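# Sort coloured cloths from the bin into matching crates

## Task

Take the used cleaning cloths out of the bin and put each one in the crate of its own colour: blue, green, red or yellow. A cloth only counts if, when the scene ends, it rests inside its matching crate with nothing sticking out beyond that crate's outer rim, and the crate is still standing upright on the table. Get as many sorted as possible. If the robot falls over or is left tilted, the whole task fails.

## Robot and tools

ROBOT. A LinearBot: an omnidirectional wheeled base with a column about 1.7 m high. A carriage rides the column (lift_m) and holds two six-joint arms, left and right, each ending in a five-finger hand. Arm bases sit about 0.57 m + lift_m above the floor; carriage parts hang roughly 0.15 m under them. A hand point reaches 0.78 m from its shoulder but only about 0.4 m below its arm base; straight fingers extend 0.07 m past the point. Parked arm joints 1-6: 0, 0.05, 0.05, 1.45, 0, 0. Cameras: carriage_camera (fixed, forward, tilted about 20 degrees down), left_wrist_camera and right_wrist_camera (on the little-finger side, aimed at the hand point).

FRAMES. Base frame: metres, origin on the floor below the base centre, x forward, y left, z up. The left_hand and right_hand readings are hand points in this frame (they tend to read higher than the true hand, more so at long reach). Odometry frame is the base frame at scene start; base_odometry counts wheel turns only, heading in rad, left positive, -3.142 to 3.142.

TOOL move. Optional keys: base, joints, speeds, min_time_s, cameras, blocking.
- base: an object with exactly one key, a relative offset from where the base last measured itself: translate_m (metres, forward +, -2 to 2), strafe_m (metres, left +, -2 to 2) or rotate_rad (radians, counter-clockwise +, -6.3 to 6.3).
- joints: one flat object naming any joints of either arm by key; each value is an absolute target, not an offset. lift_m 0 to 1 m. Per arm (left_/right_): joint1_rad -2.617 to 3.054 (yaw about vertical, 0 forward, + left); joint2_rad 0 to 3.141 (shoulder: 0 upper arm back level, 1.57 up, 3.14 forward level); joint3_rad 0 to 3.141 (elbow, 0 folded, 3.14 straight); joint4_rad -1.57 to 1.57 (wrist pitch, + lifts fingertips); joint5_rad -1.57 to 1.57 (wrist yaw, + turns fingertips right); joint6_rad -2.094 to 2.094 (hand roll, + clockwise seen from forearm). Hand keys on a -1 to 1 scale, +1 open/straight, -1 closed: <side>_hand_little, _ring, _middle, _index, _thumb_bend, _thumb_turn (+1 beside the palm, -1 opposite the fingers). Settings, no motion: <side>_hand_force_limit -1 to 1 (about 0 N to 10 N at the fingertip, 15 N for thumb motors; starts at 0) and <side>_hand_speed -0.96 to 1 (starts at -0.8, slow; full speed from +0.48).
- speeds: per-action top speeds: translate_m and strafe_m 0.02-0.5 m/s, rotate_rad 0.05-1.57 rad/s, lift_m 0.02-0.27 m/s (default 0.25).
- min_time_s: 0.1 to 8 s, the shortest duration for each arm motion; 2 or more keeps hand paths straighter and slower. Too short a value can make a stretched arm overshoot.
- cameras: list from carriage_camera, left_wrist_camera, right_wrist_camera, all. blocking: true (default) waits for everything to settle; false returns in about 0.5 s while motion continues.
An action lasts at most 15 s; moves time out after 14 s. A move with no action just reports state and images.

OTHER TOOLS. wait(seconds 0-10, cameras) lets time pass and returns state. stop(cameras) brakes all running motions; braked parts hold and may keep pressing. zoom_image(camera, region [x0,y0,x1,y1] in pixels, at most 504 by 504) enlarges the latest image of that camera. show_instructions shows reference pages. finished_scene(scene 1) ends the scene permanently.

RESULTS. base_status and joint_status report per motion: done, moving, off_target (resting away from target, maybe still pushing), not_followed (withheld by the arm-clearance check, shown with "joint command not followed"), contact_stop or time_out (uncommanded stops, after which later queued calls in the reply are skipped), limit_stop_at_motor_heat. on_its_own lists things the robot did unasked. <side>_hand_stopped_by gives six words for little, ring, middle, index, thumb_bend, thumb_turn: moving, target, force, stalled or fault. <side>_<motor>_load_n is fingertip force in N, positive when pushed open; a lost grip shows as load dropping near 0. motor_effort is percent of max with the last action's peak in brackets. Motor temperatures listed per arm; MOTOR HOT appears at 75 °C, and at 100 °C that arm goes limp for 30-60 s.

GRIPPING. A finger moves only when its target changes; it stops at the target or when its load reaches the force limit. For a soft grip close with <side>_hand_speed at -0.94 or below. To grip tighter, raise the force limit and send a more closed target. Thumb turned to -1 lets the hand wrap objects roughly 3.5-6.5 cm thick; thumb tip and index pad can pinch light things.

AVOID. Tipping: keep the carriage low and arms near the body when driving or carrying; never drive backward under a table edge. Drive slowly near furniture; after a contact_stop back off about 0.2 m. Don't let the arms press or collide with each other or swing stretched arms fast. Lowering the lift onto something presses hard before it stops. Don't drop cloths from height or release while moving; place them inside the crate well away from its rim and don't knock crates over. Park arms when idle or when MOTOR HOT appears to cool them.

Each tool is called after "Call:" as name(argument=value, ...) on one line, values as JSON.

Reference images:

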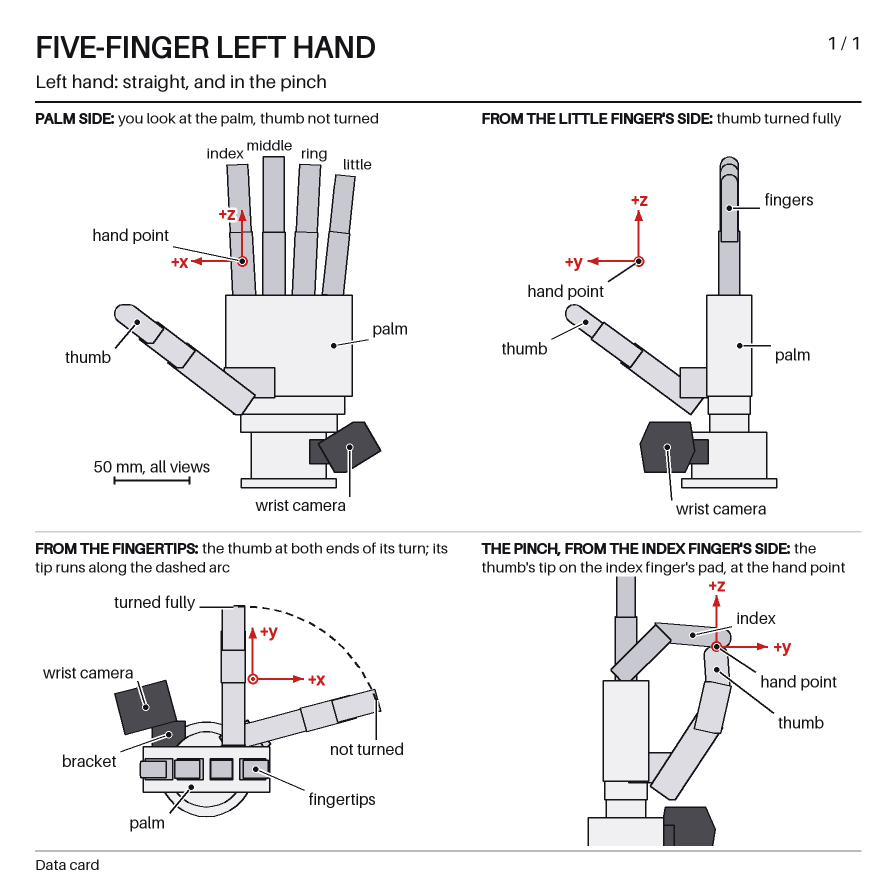

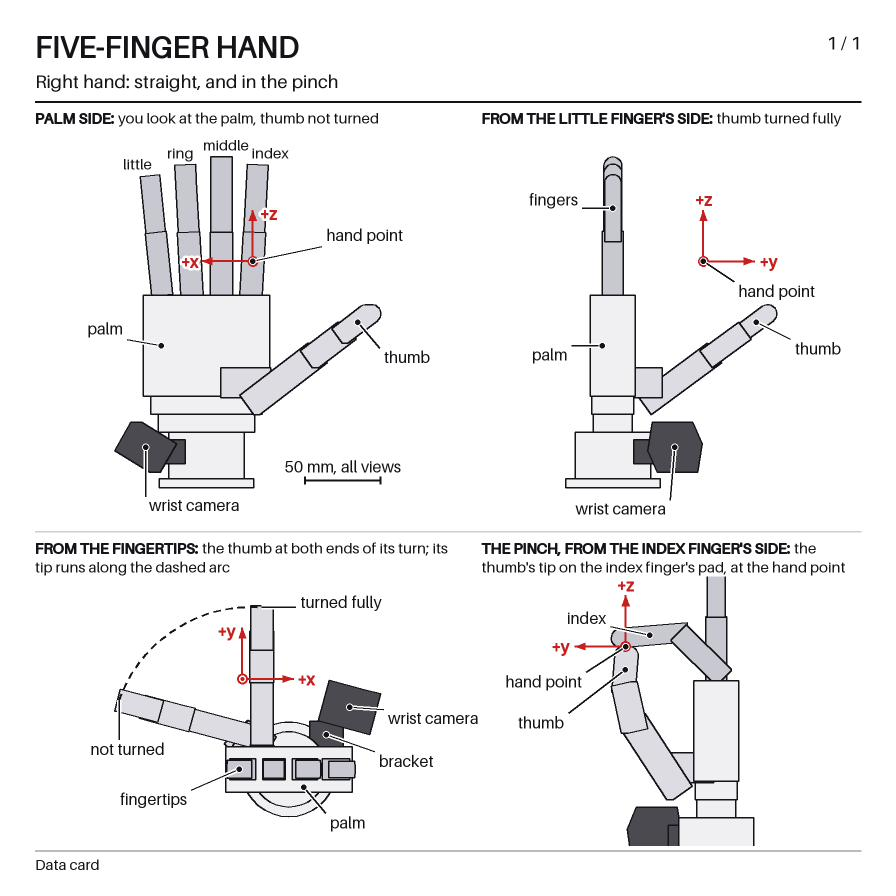

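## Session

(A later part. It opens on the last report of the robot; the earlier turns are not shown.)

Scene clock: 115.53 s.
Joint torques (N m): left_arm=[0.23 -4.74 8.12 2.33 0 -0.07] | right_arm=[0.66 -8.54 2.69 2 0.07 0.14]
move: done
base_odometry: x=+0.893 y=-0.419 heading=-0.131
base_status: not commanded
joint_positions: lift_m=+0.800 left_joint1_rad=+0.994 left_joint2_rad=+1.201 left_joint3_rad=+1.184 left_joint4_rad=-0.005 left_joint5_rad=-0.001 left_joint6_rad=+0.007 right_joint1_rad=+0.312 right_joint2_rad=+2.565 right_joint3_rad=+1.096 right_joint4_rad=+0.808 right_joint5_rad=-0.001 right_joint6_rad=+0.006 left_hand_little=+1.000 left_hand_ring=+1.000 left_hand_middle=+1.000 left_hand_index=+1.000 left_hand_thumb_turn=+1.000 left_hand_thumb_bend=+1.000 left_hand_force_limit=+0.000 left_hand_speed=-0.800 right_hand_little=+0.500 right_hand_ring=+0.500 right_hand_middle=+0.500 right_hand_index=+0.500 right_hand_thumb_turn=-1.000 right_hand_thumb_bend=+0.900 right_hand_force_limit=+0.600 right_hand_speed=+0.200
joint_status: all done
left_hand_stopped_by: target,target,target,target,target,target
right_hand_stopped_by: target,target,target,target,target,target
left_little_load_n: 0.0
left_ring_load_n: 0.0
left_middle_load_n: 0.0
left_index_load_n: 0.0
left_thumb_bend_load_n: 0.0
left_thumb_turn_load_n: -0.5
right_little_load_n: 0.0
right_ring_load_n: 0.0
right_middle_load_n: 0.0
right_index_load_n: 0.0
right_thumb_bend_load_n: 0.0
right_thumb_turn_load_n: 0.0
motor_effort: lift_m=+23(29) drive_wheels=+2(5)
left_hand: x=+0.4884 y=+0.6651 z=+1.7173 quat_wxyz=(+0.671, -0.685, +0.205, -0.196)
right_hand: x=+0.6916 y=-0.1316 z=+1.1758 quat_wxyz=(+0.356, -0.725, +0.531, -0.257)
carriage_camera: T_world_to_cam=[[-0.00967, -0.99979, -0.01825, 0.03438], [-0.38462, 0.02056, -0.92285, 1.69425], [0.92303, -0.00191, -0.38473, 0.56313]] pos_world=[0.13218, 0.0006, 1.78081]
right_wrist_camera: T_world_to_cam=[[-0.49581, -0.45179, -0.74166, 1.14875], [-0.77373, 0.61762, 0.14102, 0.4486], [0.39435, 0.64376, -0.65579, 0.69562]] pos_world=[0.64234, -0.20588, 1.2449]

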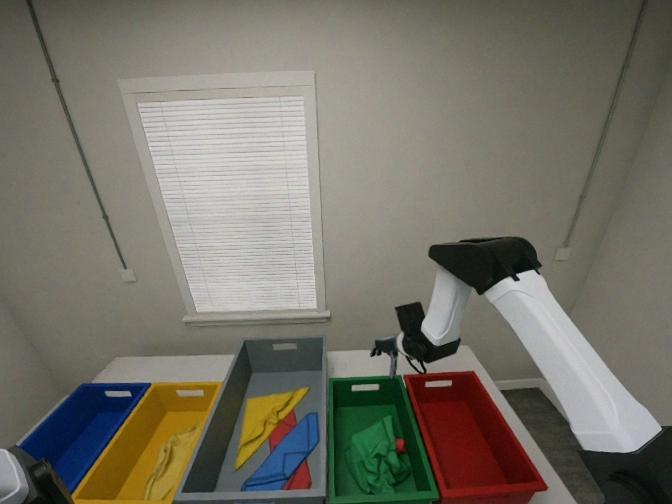

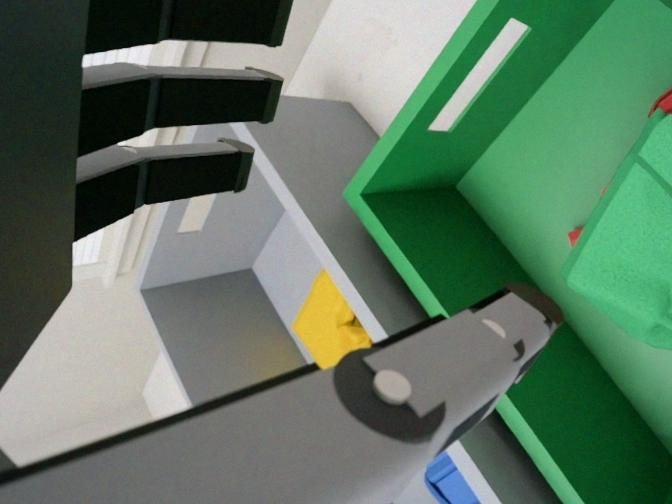

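Call:
move(base={"translate_m": -0.055}, joints={"right_joint1_rad": 0, "right_joint2_rad": 0.05, "right_joint3_rad": 0.05, "right_joint4_rad": 1.45, "right_joint5_rad": 0, "right_joint6_rad": 0, "left_joint1_rad": -0.165, "left_joint2_rad": 2.58, "left_joint3_rad": 1.087, "left_joint4_rad": 0.8, "left_joint5_rad": 0, "left_joint6_rad": 0, "left_hand_thumb_turn": -1, "left_hand_thumb_bend": 0.6, "left_hand_index": 0.5, "left_hand_middle": 0.5, "left_hand_ring": 0.5, "left_hand_little": 0.5, "left_hand_speed": 0.3, "left_hand_force_limit": 0.6}, speeds={"translate_m": 0.1}, min_time_s=3, cameras=["carriage_camera", "left_wrist_camera"])

Call:
zoom_image(camera="carriage_camera", region=[180, 330, 440, 504])

Scene clock: 121.60 s.
Joint torques (N m): left_arm=[-1.07 -11.32 3.1 2.14 0 -0.06] | right_arm=[-0.13 1.95 3.67 0.21 0.05 0.15]
move: done
base_odometry: x=+0.838 y=-0.412 heading=-0.131
base_status: done
joint_positions: lift_m=+0.800 left_joint1_rad=-0.156 left_joint2_rad=+2.568 left_joint3_rad=+1.092 left_joint4_rad=+0.777 left_joint5_rad=+0.000 left_joint6_rad=+0.007 right_joint1_rad=+0.007 right_joint2_rad=+0.064 right_joint3_rad=+0.067 right_joint4_rad=+1.440 right_joint5_rad=+0.000 right_joint6_rad=+0.006 left_hand_little=+0.500 left_hand_ring=+0.500 left_hand_middle=+0.500 left_hand_index=+0.500 left_hand_thumb_turn=-1.000 left_hand_thumb_bend=+0.600 left_hand_force_limit=+0.600 left_hand_speed=+0.300 right_hand_little=+0.500 right_hand_ring=+0.500 right_hand_middle=+0.500 right_hand_index=+0.500 right_hand_thumb_turn=-1.000 right_hand_thumb_bend=+0.900 right_hand_force_limit=+0.600 right_hand_speed=+0.200
joint_status: all done
left_hand_stopped_by: target,target,target,target,target,target
right_hand_stopped_by: target,target,target,target,target,target
left_little_load_n: 0.0
left_ring_load_n: 0.0
left_middle_load_n: 0.0
left_index_load_n: 0.0
left_thumb_bend_load_n: 0.0
left_thumb_turn_load_n: 0.0
right_little_load_n: 0.0
right_ring_load_n: 0.0
right_middle_load_n: 0.0
right_index_load_n: 0.0
right_thumb_bend_load_n: 0.0
right_thumb_turn_load_n: 0.0
motor_effort: lift_m=+24(25) drive_wheels=-5(9)
left_hand: x=+0.7049 y=+0.2086 z=+1.1677 quat_wxyz=(+0.276, -0.587, +0.691, -0.320)
right_hand: x=+0.3197 y=-0.2830 z=+1.8174 quat_wxyz=(+0.710, -0.046, +0.045, -0.701)
carriage_camera: T_world_to_cam=[[-0.00967, -0.99979, -0.01825, 0.03438], [-0.38462, 0.02056, -0.92285, 1.69425], [0.92303, -0.00191, -0.38473, 0.56313]] pos_world=[0.13218, 0.0006, 1.78081]
left_wrist_camera: T_world_to_cam=[[0.55614, -0.37674, 0.7408, -1.18552], [-0.69816, -0.69534, 0.17051, 0.43589], [0.45087, -0.61203, -0.64972, 0.683]] pos_world=[0.65569, 0.27448, 1.24767]

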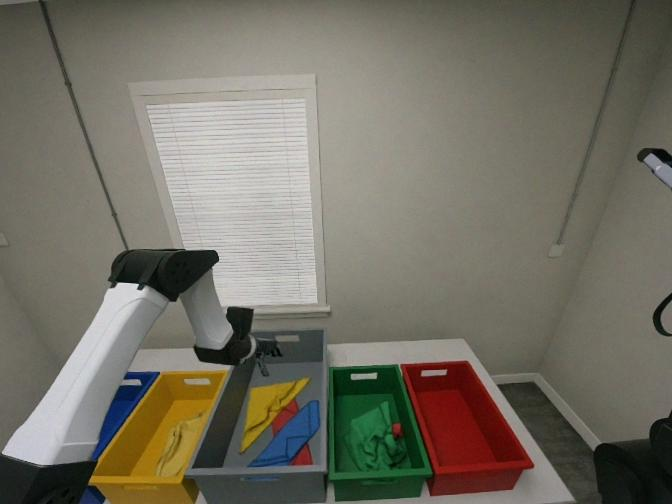

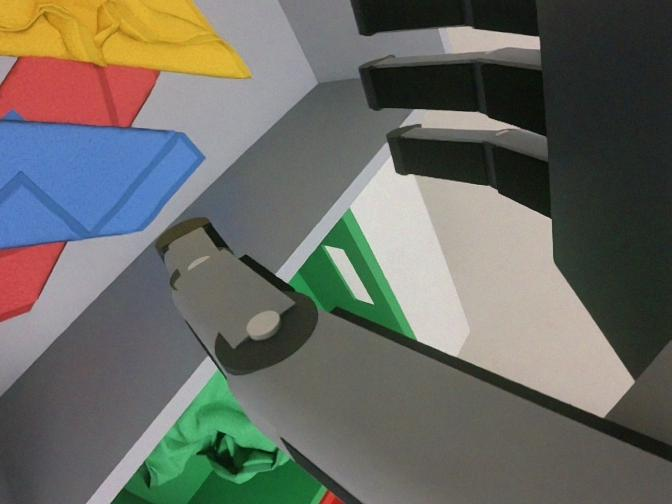

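Scaled by 1.938 from the camera's image (finer frame: 960x720).

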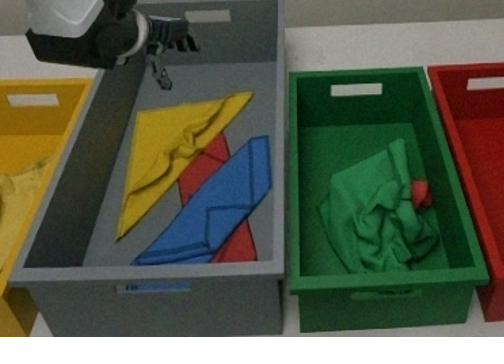

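Call:
move(joints={"lift_m": 0.5}, cameras=["left_wrist_camera"])

Call:
move(joints={"lift_m": 0.408}, speeds={"lift_m": 0.08}, cameras=["left_wrist_camera"])

Call:
move(joints={"left_hand_index": -0.35, "left_hand_middle": -0.35, "left_hand_ring": -0.35, "left_hand_little": -0.35, "left_hand_thumb_bend": 0.15, "left_hand_speed": -0.5, "left_hand_force_limit": 0.6}, cameras=["left_wrist_camera"])

Call:
move(joints={"lift_m": 0.52}, speeds={"lift_m": 0.1}, cameras=["carriage_camera", "left_wrist_camera"])

Scene clock: 124.37 s.
Joint torques (N m): left_arm=[-1.05 -12.38 3.28 2.05 0 -0.06] | right_arm=[-0.13 2.39 4.11 0.18 0.05 0.14]
move: done
base_odometry: x=+0.838 y=-0.412 heading=-0.131
base_status: not commanded
joint_positions: lift_m=+0.500 left_joint1_rad=-0.156 left_joint2_rad=+2.579 left_joint3_rad=+1.088 left_joint4_rad=+0.786 left_joint5_rad=+0.000 left_joint6_rad=+0.007 right_joint1_rad=+0.007 right_joint2_rad=+0.060 right_joint3_rad=+0.061 right_joint4_rad=+1.442 right_joint5_rad=+0.000 right_joint6_rad=+0.006 left_hand_little=+0.500 left_hand_ring=+0.500 left_hand_middle=+0.500 left_hand_index=+0.500 left_hand_thumb_turn=-1.000 left_hand_thumb_bend=+0.600 left_hand_force_limit=+0.600 left_hand_speed=+0.300 right_hand_little=+0.500 right_hand_ring=+0.500 right_hand_middle=+0.500 right_hand_index=+0.500 right_hand_thumb_turn=-1.000 right_hand_thumb_bend=+0.900 right_hand_force_limit=+0.600 right_hand_speed=+0.200
joint_status: all done
left_hand_stopped_by: target,target,target,target,target,target
right_hand_stopped_by: target,target,target,target,target,target
left_little_load_n: 0.0
left_ring_load_n: 0.0
left_middle_load_n: 0.0
left_index_load_n: 0.0
left_thumb_bend_load_n: 0.0
left_thumb_turn_load_n: 0.0
right_little_load_n: -0.5
right_ring_load_n: 0.0
right_middle_load_n: 0.0
right_index_load_n: 0.0
right_thumb_bend_load_n: 0.0
right_thumb_turn_load_n: 0.0
motor_effort: lift_m=+17(19) drive_wheels=-3(5)
left_hand: x=+0.7016 y=+0.2091 z=+0.8635 quat_wxyz=(+0.274, -0.588, +0.692, -0.318)
right_hand: x=+0.3198 y=-0.2830 z=+1.5164 quat_wxyz=(+0.710, -0.046, +0.045, -0.701)
left_wrist_camera: T_world_to_cam=[[0.56054, -0.37749, 0.73709, -0.95799], [-0.69716, -0.69548, 0.174, 0.48211], [0.44694, -0.6114, -0.65302, 0.49265]] pos_world=[0.65292, 0.27488, 0.94395]

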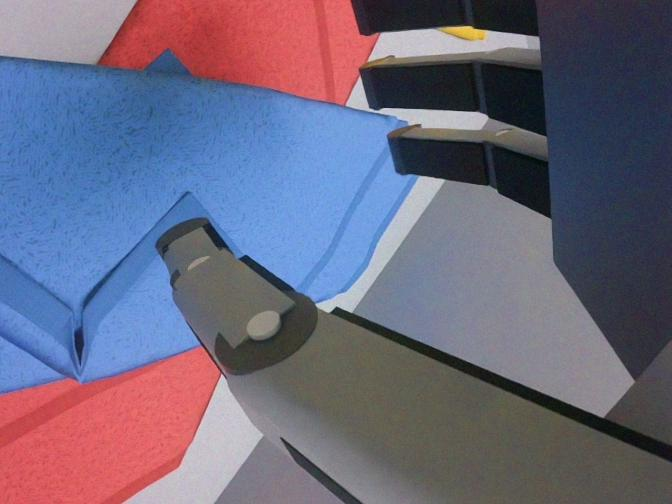

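Scene clock: 125.90 s.
Joint torques (N m): left_arm=[-1.01 -12.27 3.41 1.33 -0.07 0.04] | right_arm=[-0.13 2.29 4.08 0.18 0.05 0.14]
move: done
base_odometry: x=+0.838 y=-0.412 heading=-0.131
base_status: not commanded
joint_positions: lift_m=+0.408 left_joint1_rad=-0.156 left_joint2_rad=+2.577 left_joint3_rad=+1.088 left_joint4_rad=+0.863 left_joint5_rad=+0.008 left_joint6_rad=-0.003 right_joint1_rad=+0.007 right_joint2_rad=+0.060 right_joint3_rad=+0.061 right_joint4_rad=+1.442 right_joint5_rad=+0.000 right_joint6_rad=+0.006 left_hand_little=+0.500 left_hand_ring=+0.500 left_hand_middle=+0.500 left_hand_index=+0.500 left_hand_thumb_turn=-1.000 left_hand_thumb_bend=+0.600 left_hand_force_limit=+0.600 left_hand_speed=+0.300 right_hand_little=+0.500 right_hand_ring=+0.500 right_hand_middle=+0.500 right_hand_index=+0.500 right_hand_thumb_turn=-1.000 right_hand_thumb_bend=+0.900 right_hand_force_limit=+0.600 right_hand_speed=+0.200
joint_status: all done
left_hand_stopped_by: target,target,target,target,target,target
right_hand_stopped_by: target,target,target,target,target,target
left_little_load_n: 0.0
left_ring_load_n: 0.0
left_middle_load_n: -0.5
left_index_load_n: -0.5
left_thumb_bend_load_n: 1.0
left_thumb_turn_load_n: 0.0
right_little_load_n: 0.0
right_ring_load_n: 0.0
right_middle_load_n: 0.0
right_index_load_n: -0.5
right_thumb_bend_load_n: 0.0
right_thumb_turn_load_n: 0.0
motor_effort: lift_m=+16(20) drive_wheels=-5(6)
left_hand: x=+0.7183 y=+0.2043 z=+0.7866 quat_wxyz=(+0.293, -0.578, +0.677, -0.349)
right_hand: x=+0.3197 y=-0.2830 z=+1.4246 quat_wxyz=(+0.710, -0.046, +0.045, -0.701)
left_wrist_camera: T_world_to_cam=[[0.50211, -0.35812, 0.78717, -0.91379], [-0.70905, -0.69159, 0.13764, 0.54007], [0.49511, -0.62725, -0.60118, 0.35987]] pos_world=[0.66359, 0.27198, 0.86132]

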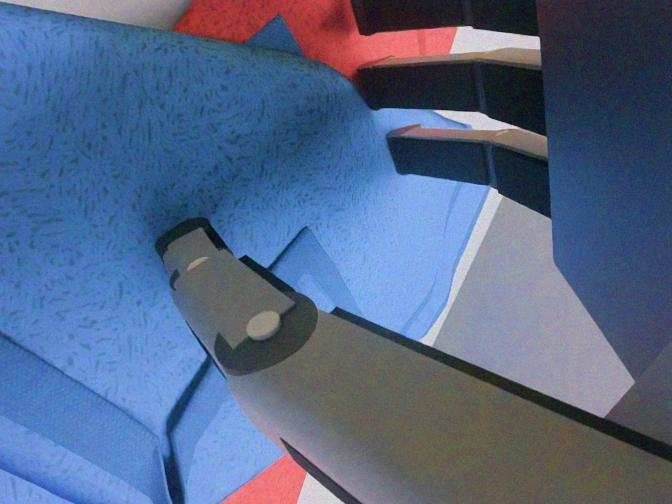

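Scene clock: 127.00 s.
Joint torques (N m): left_arm=[-1.06 -12.36 2.95 1.08 -0.05 0.04] | right_arm=[-0.12 2.32 4.23 0.18 0.06 0.15]
move: off_target
base_odometry: x=+0.838 y=-0.412 heading=-0.131
base_status: not commanded
joint_positions: lift_m=+0.408 left_joint1_rad=-0.156 left_joint2_rad=+2.577 left_joint3_rad=+1.094 left_joint4_rad=+0.888 left_joint5_rad=+0.005 left_joint6_rad=-0.004 right_joint1_rad=+0.007 right_joint2_rad=+0.060 right_joint3_rad=+0.061 right_joint4_rad=+1.442 right_joint5_rad=+0.000 right_joint6_rad=+0.006 left_hand_little=-0.350 left_hand_ring=-0.349 left_hand_middle=-0.090 left_hand_index=-0.133 left_hand_thumb_turn=-1.000 left_hand_thumb_bend=+0.305 left_hand_force_limit=+0.600 left_hand_speed=-0.500 right_hand_little=+0.500 right_hand_ring=+0.500 right_hand_middle=+0.500 right_hand_index=+0.500 right_hand_thumb_turn=-1.000 right_hand_thumb_bend=+0.900 right_hand_force_limit=+0.600 right_hand_speed=+0.200
joint_status: left_hand_middle off_target (ended at -0.090, target -0.350); left_hand_index off_target (ended at -0.133, target -0.350); left_hand_thumb_bend off_target (ended at +0.305, target +0.150); the others done
left_hand_stopped_by: target,target,force,force,force,target
right_hand_stopped_by: target,target,target,target,target,target
left_little_load_n: 0.0
left_ring_load_n: 4.0
left_middle_load_n: 3.0
left_index_load_n: 8.5
left_thumb_bend_load_n: 12.0
left_thumb_turn_load_n: 4.0
right_little_load_n: 0.0
right_ring_load_n: 0.0
right_middle_load_n: 0.0
right_index_load_n: 0.0
right_thumb_bend_load_n: 0.0
right_thumb_turn_load_n: 0.0
motor_effort: lift_m=+16(18) drive_wheels=-4(5)
left_hand: x=+0.7261 y=+0.2035 z=+0.7928 quat_wxyz=(+0.302, -0.574, +0.671, -0.358)
right_hand: x=+0.3197 y=-0.2830 z=+1.4246 quat_wxyz=(+0.710, -0.046, +0.045, -0.701)
left_wrist_camera: T_world_to_cam=[[0.47855, -0.35409, 0.8035, -0.91948], [-0.7113, -0.69286, 0.1183, 0.56147], [0.51483, -0.62815, -0.58343, 0.33108]] pos_world=[0.66894, 0.27141, 0.86554]

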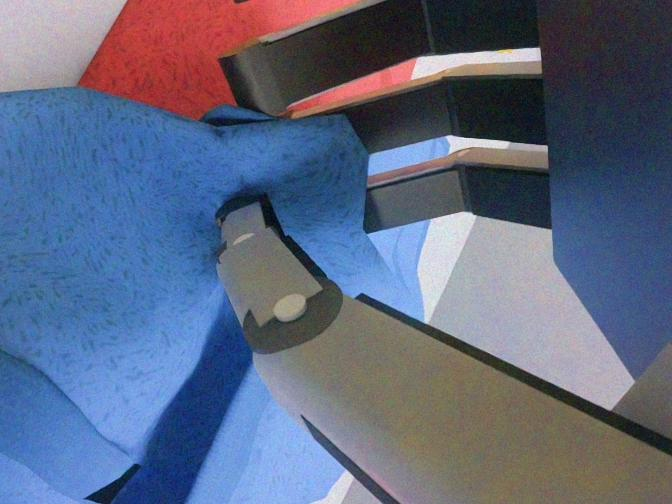

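Scene clock: 128.60 s.
Joint torques (N m): left_arm=[-1.09 -12.21 3.07 1.96 -0.05 0.04] | right_arm=[-0.13 2.28 4.25 0.18 0.06 0.15]
move: done
base_odometry: x=+0.838 y=-0.412 heading=-0.131
base_status: not commanded
joint_positions: lift_m=+0.520 left_joint1_rad=-0.156 left_joint2_rad=+2.577 left_joint3_rad=+1.091 left_joint4_rad=+0.793 left_joint5_rad=+0.005 left_joint6_rad=-0.004 right_joint1_rad=+0.007 right_joint2_rad=+0.060 right_joint3_rad=+0.060 right_joint4_rad=+1.444 right_joint5_rad=+0.000 right_joint6_rad=+0.006 left_hand_little=-0.350 left_hand_ring=-0.349 left_hand_middle=-0.090 left_hand_index=-0.133 left_hand_thumb_turn=-1.000 left_hand_thumb_bend=+0.305 left_hand_force_limit=+0.600 left_hand_speed=-0.500 right_hand_little=+0.500 right_hand_ring=+0.500 right_hand_middle=+0.500 right_hand_index=+0.500 right_hand_thumb_turn=-1.000 right_hand_thumb_bend=+0.900 right_hand_force_limit=+0.600 right_hand_speed=+0.200
joint_status: all done
left_hand_stopped_by: target,target,force,force,force,target
right_hand_stopped_by: target,target,target,target,target,target
left_little_load_n: 0.0
left_ring_load_n: 2.5
left_middle_load_n: 1.0
left_index_load_n: 5.0
left_thumb_bend_load_n: 7.5
left_thumb_turn_load_n: 2.0
right_little_load_n: 0.0
right_ring_load_n: 0.0
right_middle_load_n: 0.0
right_index_load_n: 0.0
right_thumb_bend_load_n: 0.5
right_thumb_turn_load_n: 0.0
motor_effort: lift_m=+22(29) drive_wheels=-5(6)
left_hand: x=+0.7052 y=+0.2068 z=+0.8864 quat_wxyz=(+0.274, -0.589, +0.687, -0.325)
right_hand: x=+0.3194 y=-0.2830 z=+1.5359 quat_wxyz=(+0.710, -0.045, +0.045, -0.701)
carriage_camera: T_world_to_cam=[[-0.00967, -0.99979, -0.01825, 0.02927], [-0.38462, 0.02056, -0.92285, 1.43585], [0.92303, -0.00191, -0.38473, 0.45541]] pos_world=[0.13218, 0.0006, 1.50081]
left_wrist_camera: T_world_to_cam=[[0.55356, -0.36549, 0.74832, -0.98526], [-0.69693, -0.69521, 0.176, 0.47708], [0.45591, -0.61896, -0.63956, 0.48789]] pos_world=[0.65546, 0.27355, 0.96536]

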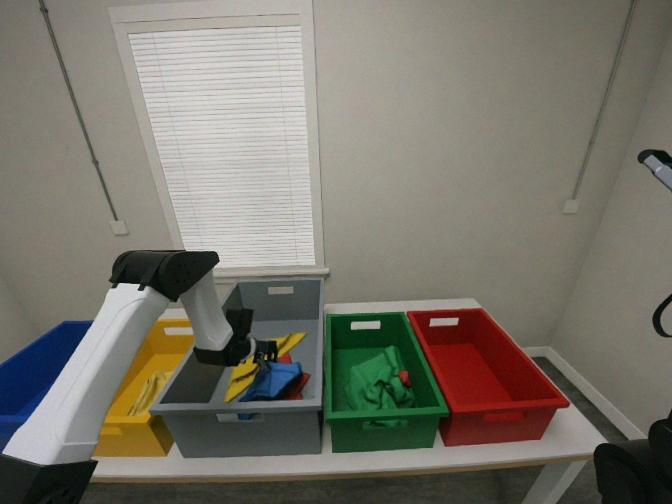

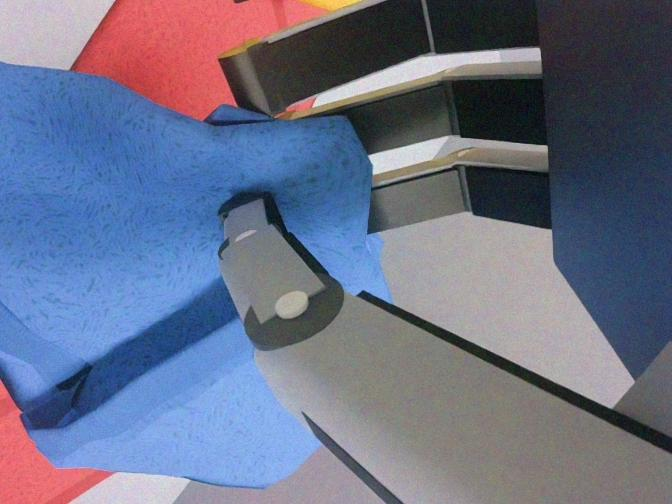

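Call:
move(joints={"lift_m": 0.97}, speeds={"lift_m": 0.2}, cameras=["carriage_camera", "left_wrist_camera"])

Call:
zoom_image(camera="carriage_camera", region=[140, 330, 440, 504])

Scene clock: 131.83 s.
Joint torques (N m): left_arm=[-1.07 -12.42 3.38 2.02 -0.06 0.04] | right_arm=[-0.12 2.32 4.26 0.18 0.05 0.14]
move: done
base_odometry: x=+0.838 y=-0.412 heading=-0.131
base_status: not commanded
joint_positions: lift_m=+0.970 left_joint1_rad=-0.156 left_joint2_rad=+2.580 left_joint3_rad=+1.087 left_joint4_rad=+0.788 left_joint5_rad=+0.005 left_joint6_rad=-0.004 right_joint1_rad=+0.007 right_joint2_rad=+0.060 right_joint3_rad=+0.060 right_joint4_rad=+1.444 right_joint5_rad=+0.000 right_joint6_rad=+0.006 left_hand_little=-0.350 left_hand_ring=-0.349 left_hand_middle=-0.090 left_hand_index=-0.133 left_hand_thumb_turn=-1.000 left_hand_thumb_bend=+0.305 left_hand_force_limit=+0.600 left_hand_speed=-0.500 right_hand_little=+0.500 right_hand_ring=+0.500 right_hand_middle=+0.500 right_hand_index=+0.500 right_hand_thumb_turn=-1.000 right_hand_thumb_bend=+0.900 right_hand_force_limit=+0.600 right_hand_speed=+0.200
joint_status: all done
left_hand_stopped_by: target,target,force,force,force,target
right_hand_stopped_by: target,target,target,target,target,target
left_little_load_n: 0.0
left_ring_load_n: 3.0
left_middle_load_n: 0.5
left_index_load_n: 5.5
left_thumb_bend_load_n: 7.5
left_thumb_turn_load_n: 2.0
right_little_load_n: 0.0
right_ring_load_n: 0.0
right_middle_load_n: 0.0
right_index_load_n: 0.0
right_thumb_bend_load_n: 0.0
right_thumb_turn_load_n: 0.0
motor_effort: lift_m=+21(28) drive_wheels=-3(6)
left_hand: x=+0.7009 y=+0.2075 z=+1.3329 quat_wxyz=(+0.270, -0.591, +0.690, -0.321)
right_hand: x=+0.3194 y=-0.2830 z=+1.9858 quat_wxyz=(+0.710, -0.045, +0.045, -0.701)
carriage_camera: T_world_to_cam=[[-0.00967, -0.99979, -0.01825, 0.03748], [-0.38462, 0.02056, -0.92285, 1.85113], [0.92303, -0.00191, -0.38473, 0.62854]] pos_world=[0.13218, 0.0006, 1.95081]
left_wrist_camera: T_world_to_cam=[[0.56333, -0.36711, 0.7402, -1.31242], [-0.69458, -0.69558, 0.18364, 0.38422], [0.44745, -0.61758, -0.64683, 0.79112]] pos_world=[0.65222, 0.27404, 1.41261]

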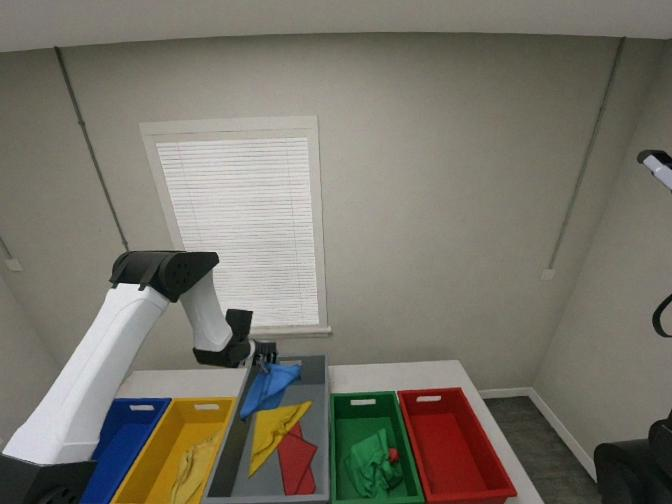

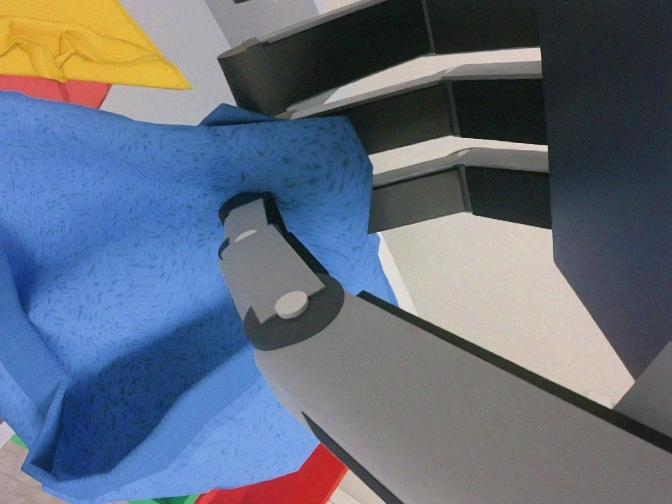

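Scaled by 1.680 from the camera's image (finer frame: 960x720).

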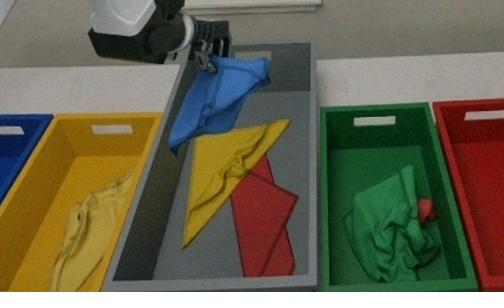

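Call:
move(base={"strafe_m": 0.68}, speeds={"strafe_m": 0.3}, cameras=["carriage_camera"])

Scene clock: 136.70 s.
Joint torques (N m): left_arm=[-0.72 -12.45 3.38 2.02 0 0.04] | right_arm=[-0.02 2.28 4.26 0.17 0.05 0.14]
Motor temperatures (°C): left_arm=[28 45 49 54 28 29] | right_arm=[30 42 43 45 27 28]
move: done
base_odometry: x=+0.927 y=+0.262 heading=-0.131
base_status: done
joint_positions: lift_m=+0.970 left_joint1_rad=-0.160 left_joint2_rad=+2.580 left_joint3_rad=+1.087 left_joint4_rad=+0.787 left_joint5_rad=+0.000 left_joint6_rad=-0.004 right_joint1_rad=+0.006 right_joint2_rad=+0.060 right_joint3_rad=+0.060 right_joint4_rad=+1.444 right_joint5_rad=+0.000 right_joint6_rad=+0.006 left_hand_little=-0.350 left_hand_ring=-0.349 left_hand_middle=-0.090 left_hand_index=-0.133 left_hand_thumb_turn=-1.000 left_hand_thumb_bend=+0.305 left_hand_force_limit=+0.600 left_hand_speed=-0.500 right_hand_little=+0.500 right_hand_ring=+0.500 right_hand_middle=+0.500 right_hand_index=+0.500 right_hand_thumb_turn=-1.000 right_hand_thumb_bend=+0.900 right_hand_force_limit=+0.600 right_hand_speed=+0.200
joint_status: not commanded
left_hand_stopped_by: target,target,force,force,force,target
right_hand_stopped_by: target,target,target,target,target,target
left_little_load_n: 0.5
left_ring_load_n: 3.0
left_middle_load_n: 1.0
left_index_load_n: 5.5
left_thumb_bend_load_n: 7.5
left_thumb_turn_load_n: 2.0
right_little_load_n: 0.0
right_ring_load_n: 0.0
right_middle_load_n: 0.0
right_index_load_n: 0.0
right_thumb_bend_load_n: 0.0
right_thumb_turn_load_n: 0.0
motor_effort: lift_m=+23(26) drive_wheels=+0(9)
left_hand: x=+0.7007 y=+0.2067 z=+1.3327 quat_wxyz=(+0.271, -0.590, +0.690, -0.319)
right_hand: x=+0.3194 y=-0.2832 z=+1.9858 quat_wxyz=(+0.710, -0.045, +0.045, -0.702)
carriage_camera: T_world_to_cam=[[-0.00967, -0.99979, -0.01825, 0.03748], [-0.38462, 0.02056, -0.92285, 1.85113], [0.92303, -0.00191, -0.38473, 0.62854]] pos_world=[0.13218, 0.0006, 1.95081]

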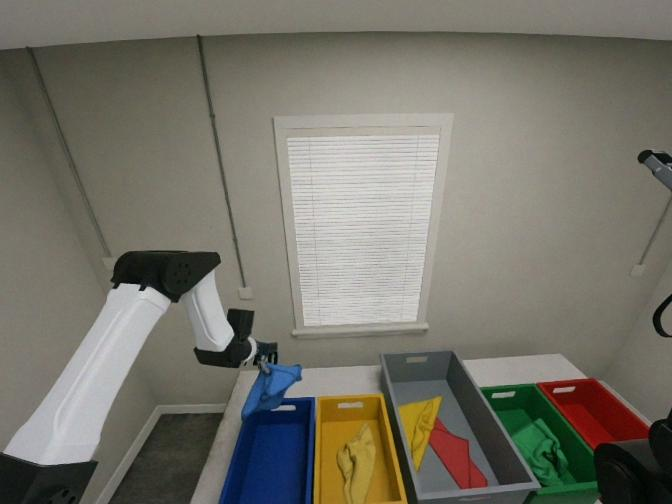

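Call:
move(base={"strafe_m": 0.035}, joints={"lift_m": 0.51}, speeds={"strafe_m": 0.1}, cameras=["carriage_camera"])

Call:
move(joints={"left_hand_index": 0.5, "left_hand_middle": 0.5, "left_hand_ring": 0.5, "left_hand_little": 0.5, "left_hand_thumb_bend": 0.7, "left_hand_speed": 0.2})

Call:
move(joints={"lift_m": 0.8}, cameras=["carriage_camera", "left_wrist_camera"])

Scene clock: 140.13 s.
Joint torques (N m): left_arm=[-0.75 -12.48 3.4 2.06 0.03 0.04] | right_arm=[0.08 2.44 4.23 0.16 0.05 0.15]
move: done
base_odometry: x=+0.932 y=+0.297 heading=-0.131
base_status: done
joint_positions: lift_m=+0.510 left_joint1_rad=-0.160 left_joint2_rad=+2.581 left_joint3_rad=+1.087 left_joint4_rad=+0.784 left_joint5_rad=-0.003 left_joint6_rad=-0.004 right_joint1_rad=+0.005 right_joint2_rad=+0.059 right_joint3_rad=+0.060 right_joint4_rad=+1.444 right_joint5_rad=+0.000 right_joint6_rad=+0.006 left_hand_little=-0.350 left_hand_ring=-0.349 left_hand_middle=-0.090 left_hand_index=-0.133 left_hand_thumb_turn=-1.000 left_hand_thumb_bend=+0.305 left_hand_force_limit=+0.600 left_hand_speed=-0.500 right_hand_little=+0.500 right_hand_ring=+0.500 right_hand_middle=+0.500 right_hand_index=+0.500 right_hand_thumb_turn=-1.000 right_hand_thumb_bend=+0.900 right_hand_force_limit=+0.600 right_hand_speed=+0.200
joint_status: all done
left_hand_stopped_by: target,target,force,force,force,target
right_hand_stopped_by: target,target,target,target,target,target
left_little_load_n: 0.5
left_ring_load_n: 2.5
left_middle_load_n: 1.0
left_index_load_n: 5.5
left_thumb_bend_load_n: 7.0
left_thumb_turn_load_n: 1.5
right_little_load_n: 0.0
right_ring_load_n: 0.0
right_middle_load_n: 0.0
right_index_load_n: 0.0
right_thumb_bend_load_n: 0.0
right_thumb_turn_load_n: 0.0
motor_effort: lift_m=+16(21) drive_wheels=-1(7)
left_hand: x=+0.6999 y=+0.2075 z=+0.8723 quat_wxyz=(+0.271, -0.591, +0.690, -0.317)
right_hand: x=+0.3191 y=-0.2833 z=+1.5265 quat_wxyz=(+0.709, -0.045, +0.044, -0.702)
carriage_camera: T_world_to_cam=[[-0.00967, -0.99979, -0.01825, 0.0291], [-0.38462, 0.02056, -0.92285, 1.42717], [0.92303, -0.00191, -0.38473, 0.45179]] pos_world=[0.13218, 0.0006, 1.49141]

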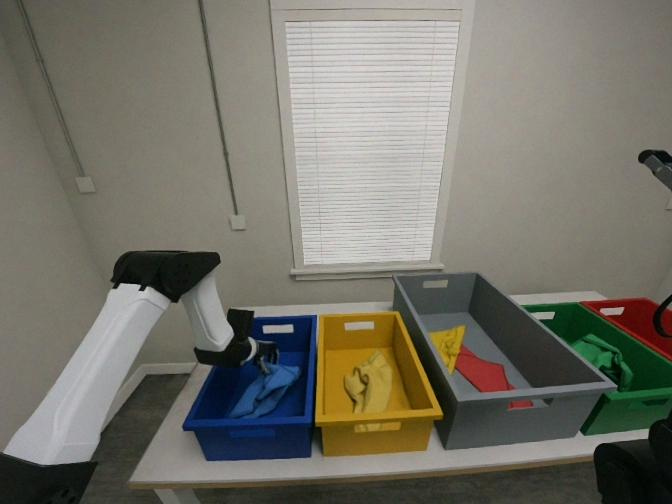

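Scene clock: 140.87 s.
Joint torques (N m): left_arm=[-0.73 -12.57 3.43 2.05 0.03 0.04] | right_arm=[0.09 2.35 4.25 0.17 0.05 0.14]
move: done
base_odometry: x=+0.932 y=+0.297 heading=-0.131
base_status: not commanded
joint_positions: lift_m=+0.510 left_joint1_rad=-0.160 left_joint2_rad=+2.581 left_joint3_rad=+1.087 left_joint4_rad=+0.785 left_joint5_rad=-0.003 left_joint6_rad=-0.004 right_joint1_rad=+0.005 right_joint2_rad=+0.059 right_joint3_rad=+0.060 right_joint4_rad=+1.444 right_joint5_rad=+0.000 right_joint6_rad=+0.006 left_hand_little=+0.500 left_hand_ring=+0.500 left_hand_middle=+0.500 left_hand_index=+0.500 left_hand_thumb_turn=-1.000 left_hand_thumb_bend=+0.700 left_hand_force_limit=+0.600 left_hand_speed=+0.200 right_hand_little=+0.500 right_hand_ring=+0.500 right_hand_middle=+0.500 right_hand_index=+0.500 right_hand_thumb_turn=-1.000 right_hand_thumb_bend=+0.900 right_hand_force_limit=+0.600 right_hand_speed=+0.200
joint_status: all done
left_hand_stopped_by: target,target,target,target,target,target
right_hand_stopped_by: target,target,target,target,target,target
left_little_load_n: 0.0
left_ring_load_n: 0.0
left_middle_load_n: 0.0
left_index_load_n: 0.0
left_thumb_bend_load_n: 0.0
left_thumb_turn_load_n: 0.0
right_little_load_n: 0.0
right_ring_load_n: 0.0
right_middle_load_n: 0.0
right_index_load_n: 0.0
right_thumb_bend_load_n: 0.5
right_thumb_turn_load_n: 0.0
motor_effort: lift_m=+19(19) drive_wheels=-2(3)
left_hand: x=+0.7001 y=+0.2075 z=+0.8724 quat_wxyz=(+0.271, -0.591, +0.690, -0.317)
right_hand: x=+0.3191 y=-0.2833 z=+1.5265 quat_wxyz=(+0.709, -0.045, +0.044, -0.702)
pictures: none

Scene clock: 142.57 s.
Joint torques (N m): left_arm=[-0.77 -12.74 3.41 1.98 0.03 0.04] | right_arm=[0.09 2.54 4.22 0.17 0.06 0.15]
move: done
base_odometry: x=+0.932 y=+0.297 heading=-0.131
base_status: not commanded
joint_positions: lift_m=+0.800 left_joint1_rad=-0.160 left_joint2_rad=+2.582 left_joint3_rad=+1.087 left_joint4_rad=+0.792 left_joint5_rad=-0.003 left_joint6_rad=-0.004 right_joint1_rad=+0.005 right_joint2_rad=+0.059 right_joint3_rad=+0.060 right_joint4_rad=+1.443 right_joint5_rad=+0.000 right_joint6_rad=+0.006 left_hand_little=+0.500 left_hand_ring=+0.500 left_hand_middle=+0.500 left_hand_index=+0.500 left_hand_thumb_turn=-1.000 left_hand_thumb_bend=+0.700 left_hand_force_limit=+0.600 left_hand_speed=+0.200 right_hand_little=+0.500 right_hand_ring=+0.500 right_hand_middle=+0.500 right_hand_index=+0.500 right_hand_thumb_turn=-1.000 right_hand_thumb_bend=+0.900 right_hand_force_limit=+0.600 right_hand_speed=+0.200
joint_status: all done
left_hand_stopped_by: target,target,target,target,target,target
right_hand_stopped_by: target,target,target,target,target,target
left_little_load_n: 0.0
left_ring_load_n: 0.0
left_middle_load_n: 0.0
left_index_load_n: 0.0
left_thumb_bend_load_n: 0.0
left_thumb_turn_load_n: 0.0
right_little_load_n: 0.0
right_ring_load_n: 0.0
right_middle_load_n: 0.0
right_index_load_n: 0.0
right_thumb_bend_load_n: 0.0
right_thumb_turn_load_n: 0.0
motor_effort: lift_m=+21(30) drive_wheels=-1(4)
left_hand: x=+0.7011 y=+0.2074 z=+1.1623 quat_wxyz=(+0.273, -0.590, +0.689, -0.319)
right_hand: x=+0.3192 y=-0.2833 z=+1.8158 quat_wxyz=(+0.709, -0.045, +0.045, -0.702)
carriage_camera: T_world_to_cam=[[-0.00967, -0.99979, -0.01825, 0.03438], [-0.38462, 0.02056, -0.92285, 1.69425], [0.92303, -0.00191, -0.38473, 0.56313]] pos_world=[0.13218, 0.0006, 1.78081]
left_wrist_camera: T_world_to_cam=[[0.56251, -0.3695, 0.73963, -1.18451], [-0.6933, -0.6982, 0.17847, 0.42123], [0.45046, -0.61318, -0.64892, 0.68007]] pos_world=[0.652, 0.27343, 1.24223]

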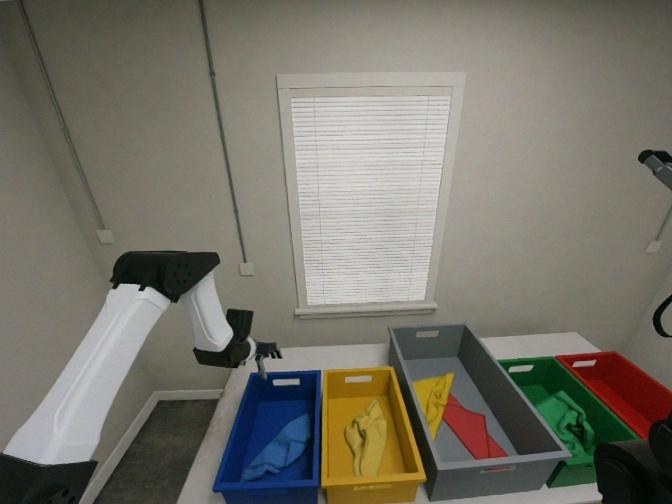

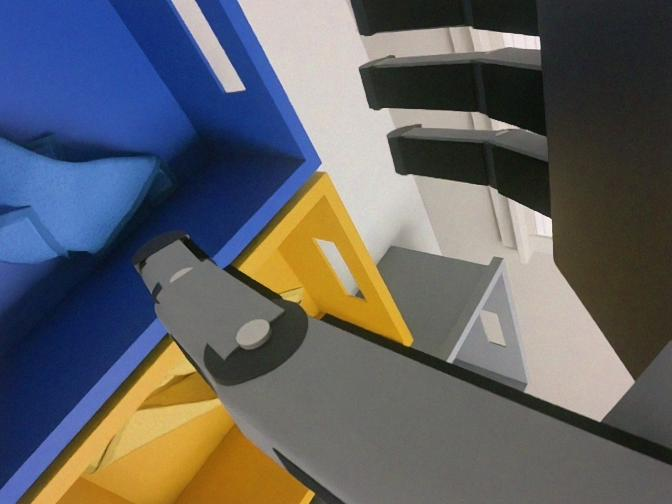

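Call:
move(base={"strafe_m": -0.615}, joints={"left_hand_thumb_bend": 0.6}, speeds={"strafe_m": 0.35})

Call:
move(base={"translate_m": 0.12}, speeds={"translate_m": 0.15}, cameras=["carriage_camera", "left_wrist_camera"])

Call:
zoom_image(camera="carriage_camera", region=[200, 340, 440, 504])

Scene clock: 147.03 s.
Joint torques (N m): left_arm=[-0.42 -12.68 3.38 2 0.01 0.04] | right_arm=[0.17 2.37 4.26 0.14 0.06 0.14]
move: done
base_odometry: x=+0.852 y=-0.313 heading=-0.131
base_status: done
joint_positions: lift_m=+0.800 left_joint1_rad=-0.163 left_joint2_rad=+2.582 left_joint3_rad=+1.087 left_joint4_rad=+0.791 left_joint5_rad=-0.002 left_joint6_rad=-0.004 right_joint1_rad=+0.004 right_joint2_rad=+0.059 right_joint3_rad=+0.060 right_joint4_rad=+1.445 right_joint5_rad=-0.001 right_joint6_rad=+0.006 left_hand_little=+0.500 left_hand_ring=+0.500 left_hand_middle=+0.500 left_hand_index=+0.500 left_hand_thumb_turn=-1.000 left_hand_thumb_bend=+0.600 left_hand_force_limit=+0.600 left_hand_speed=+0.200 right_hand_little=+0.500 right_hand_ring=+0.500 right_hand_middle=+0.500 right_hand_index=+0.500 right_hand_thumb_turn=-1.000 right_hand_thumb_bend=+0.900 right_hand_force_limit=+0.600 right_hand_speed=+0.200
joint_status: all done
left_hand_stopped_by: target,target,target,target,target,target
right_hand_stopped_by: target,target,target,target,target,target
left_little_load_n: 0.0
left_ring_load_n: 0.0
left_middle_load_n: 0.0
left_index_load_n: 0.0
left_thumb_bend_load_n: 0.0
left_thumb_turn_load_n: 0.0
right_little_load_n: -0.5
right_ring_load_n: 0.0
right_middle_load_n: 0.0
right_index_load_n: 0.0
right_thumb_bend_load_n: 0.0
right_thumb_turn_load_n: 0.0
motor_effort: lift_m=+23(26) drive_wheels=-2(12)
left_hand: x=+0.7006 y=+0.2054 z=+1.1622 quat_wxyz=(+0.272, -0.589, +0.691, -0.320)
right_hand: x=+0.3188 y=-0.2833 z=+1.8160 quat_wxyz=(+0.709, -0.044, +0.044, -0.702)
pictures: none

Scene clock: 148.87 s.
Joint torques (N m): left_arm=[-0.43 -12.66 3.43 2 0.01 0.04] | right_arm=[0.13 2.37 4.22 0.14 0.06 0.15]
move: done
base_odometry: x=+0.971 y=-0.329 heading=-0.132
base_status: done
joint_positions: lift_m=+0.800 left_joint1_rad=-0.163 left_joint2_rad=+2.582 left_joint3_rad=+1.087 left_joint4_rad=+0.790 left_joint5_rad=-0.001 left_joint6_rad=-0.004 right_joint1_rad=+0.004 right_joint2_rad=+0.059 right_joint3_rad=+0.060 right_joint4_rad=+1.445 right_joint5_rad=-0.001 right_joint6_rad=+0.006 left_hand_little=+0.500 left_hand_ring=+0.500 left_hand_middle=+0.500 left_hand_index=+0.500 left_hand_thumb_turn=-1.000 left_hand_thumb_bend=+0.600 left_hand_force_limit=+0.600 left_hand_speed=+0.200 right_hand_little=+0.500 right_hand_ring=+0.500 right_hand_middle=+0.500 right_hand_index=+0.500 right_hand_thumb_turn=-1.000 right_hand_thumb_bend=+0.900 right_hand_force_limit=+0.600 right_hand_speed=+0.200
joint_status: not commanded
left_hand_stopped_by: target,target,target,target,target,target
right_hand_stopped_by: target,target,target,target,target,target
left_little_load_n: 0.0
left_ring_load_n: 0.0
left_middle_load_n: 0.0
left_index_load_n: 0.0
left_thumb_bend_load_n: 0.0
left_thumb_turn_load_n: 0.0
right_little_load_n: 0.0
right_ring_load_n: 0.0
right_middle_load_n: 0.0
right_index_load_n: 0.0
right_thumb_bend_load_n: 0.0
right_thumb_turn_load_n: 0.0
motor_effort: lift_m=+22(26) drive_wheels=+2(9)
left_hand: x=+0.7004 y=+0.2054 z=+1.1621 quat_wxyz=(+0.271, -0.589, +0.691, -0.320)
right_hand: x=+0.3187 y=-0.2833 z=+1.8160 quat_wxyz=(+0.709, -0.044, +0.044, -0.702)
carriage_camera: T_world_to_cam=[[-0.00967, -0.99979, -0.01825, 0.03438], [-0.38462, 0.02056, -0.92285, 1.69425], [0.92303, -0.00191, -0.38473, 0.56313]] pos_world=[0.13218, 0.0006, 1.78081]
left_wrist_camera: T_world_to_cam=[[0.56167, -0.37154, 0.73924, -1.18322], [-0.69647, -0.69463, 0.18005, 0.41908], [0.4466, -0.61599, -0.64892, 0.68235]] pos_world=[0.65172, 0.27181, 1.24202]

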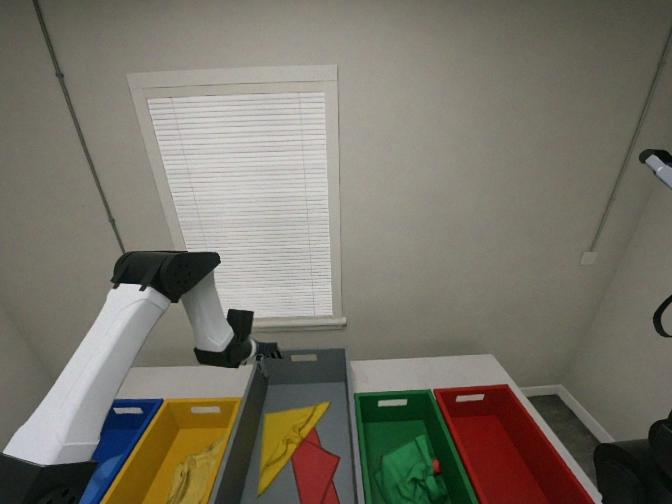

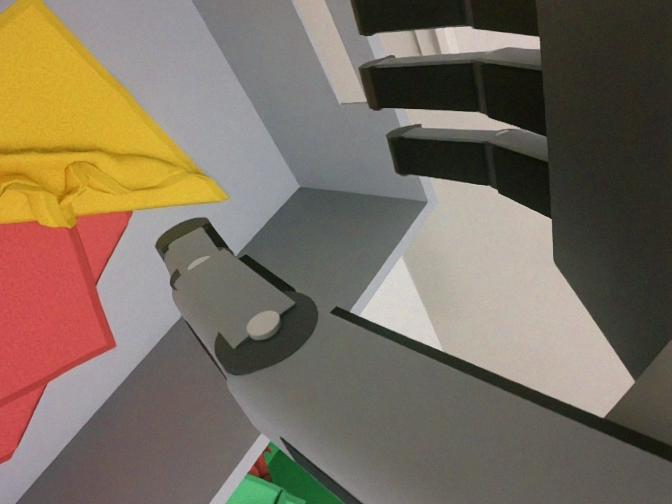

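Scaled by 2.100 from the camera's image (finer frame: 960x720).

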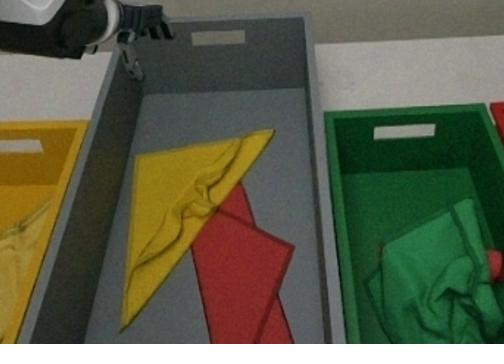

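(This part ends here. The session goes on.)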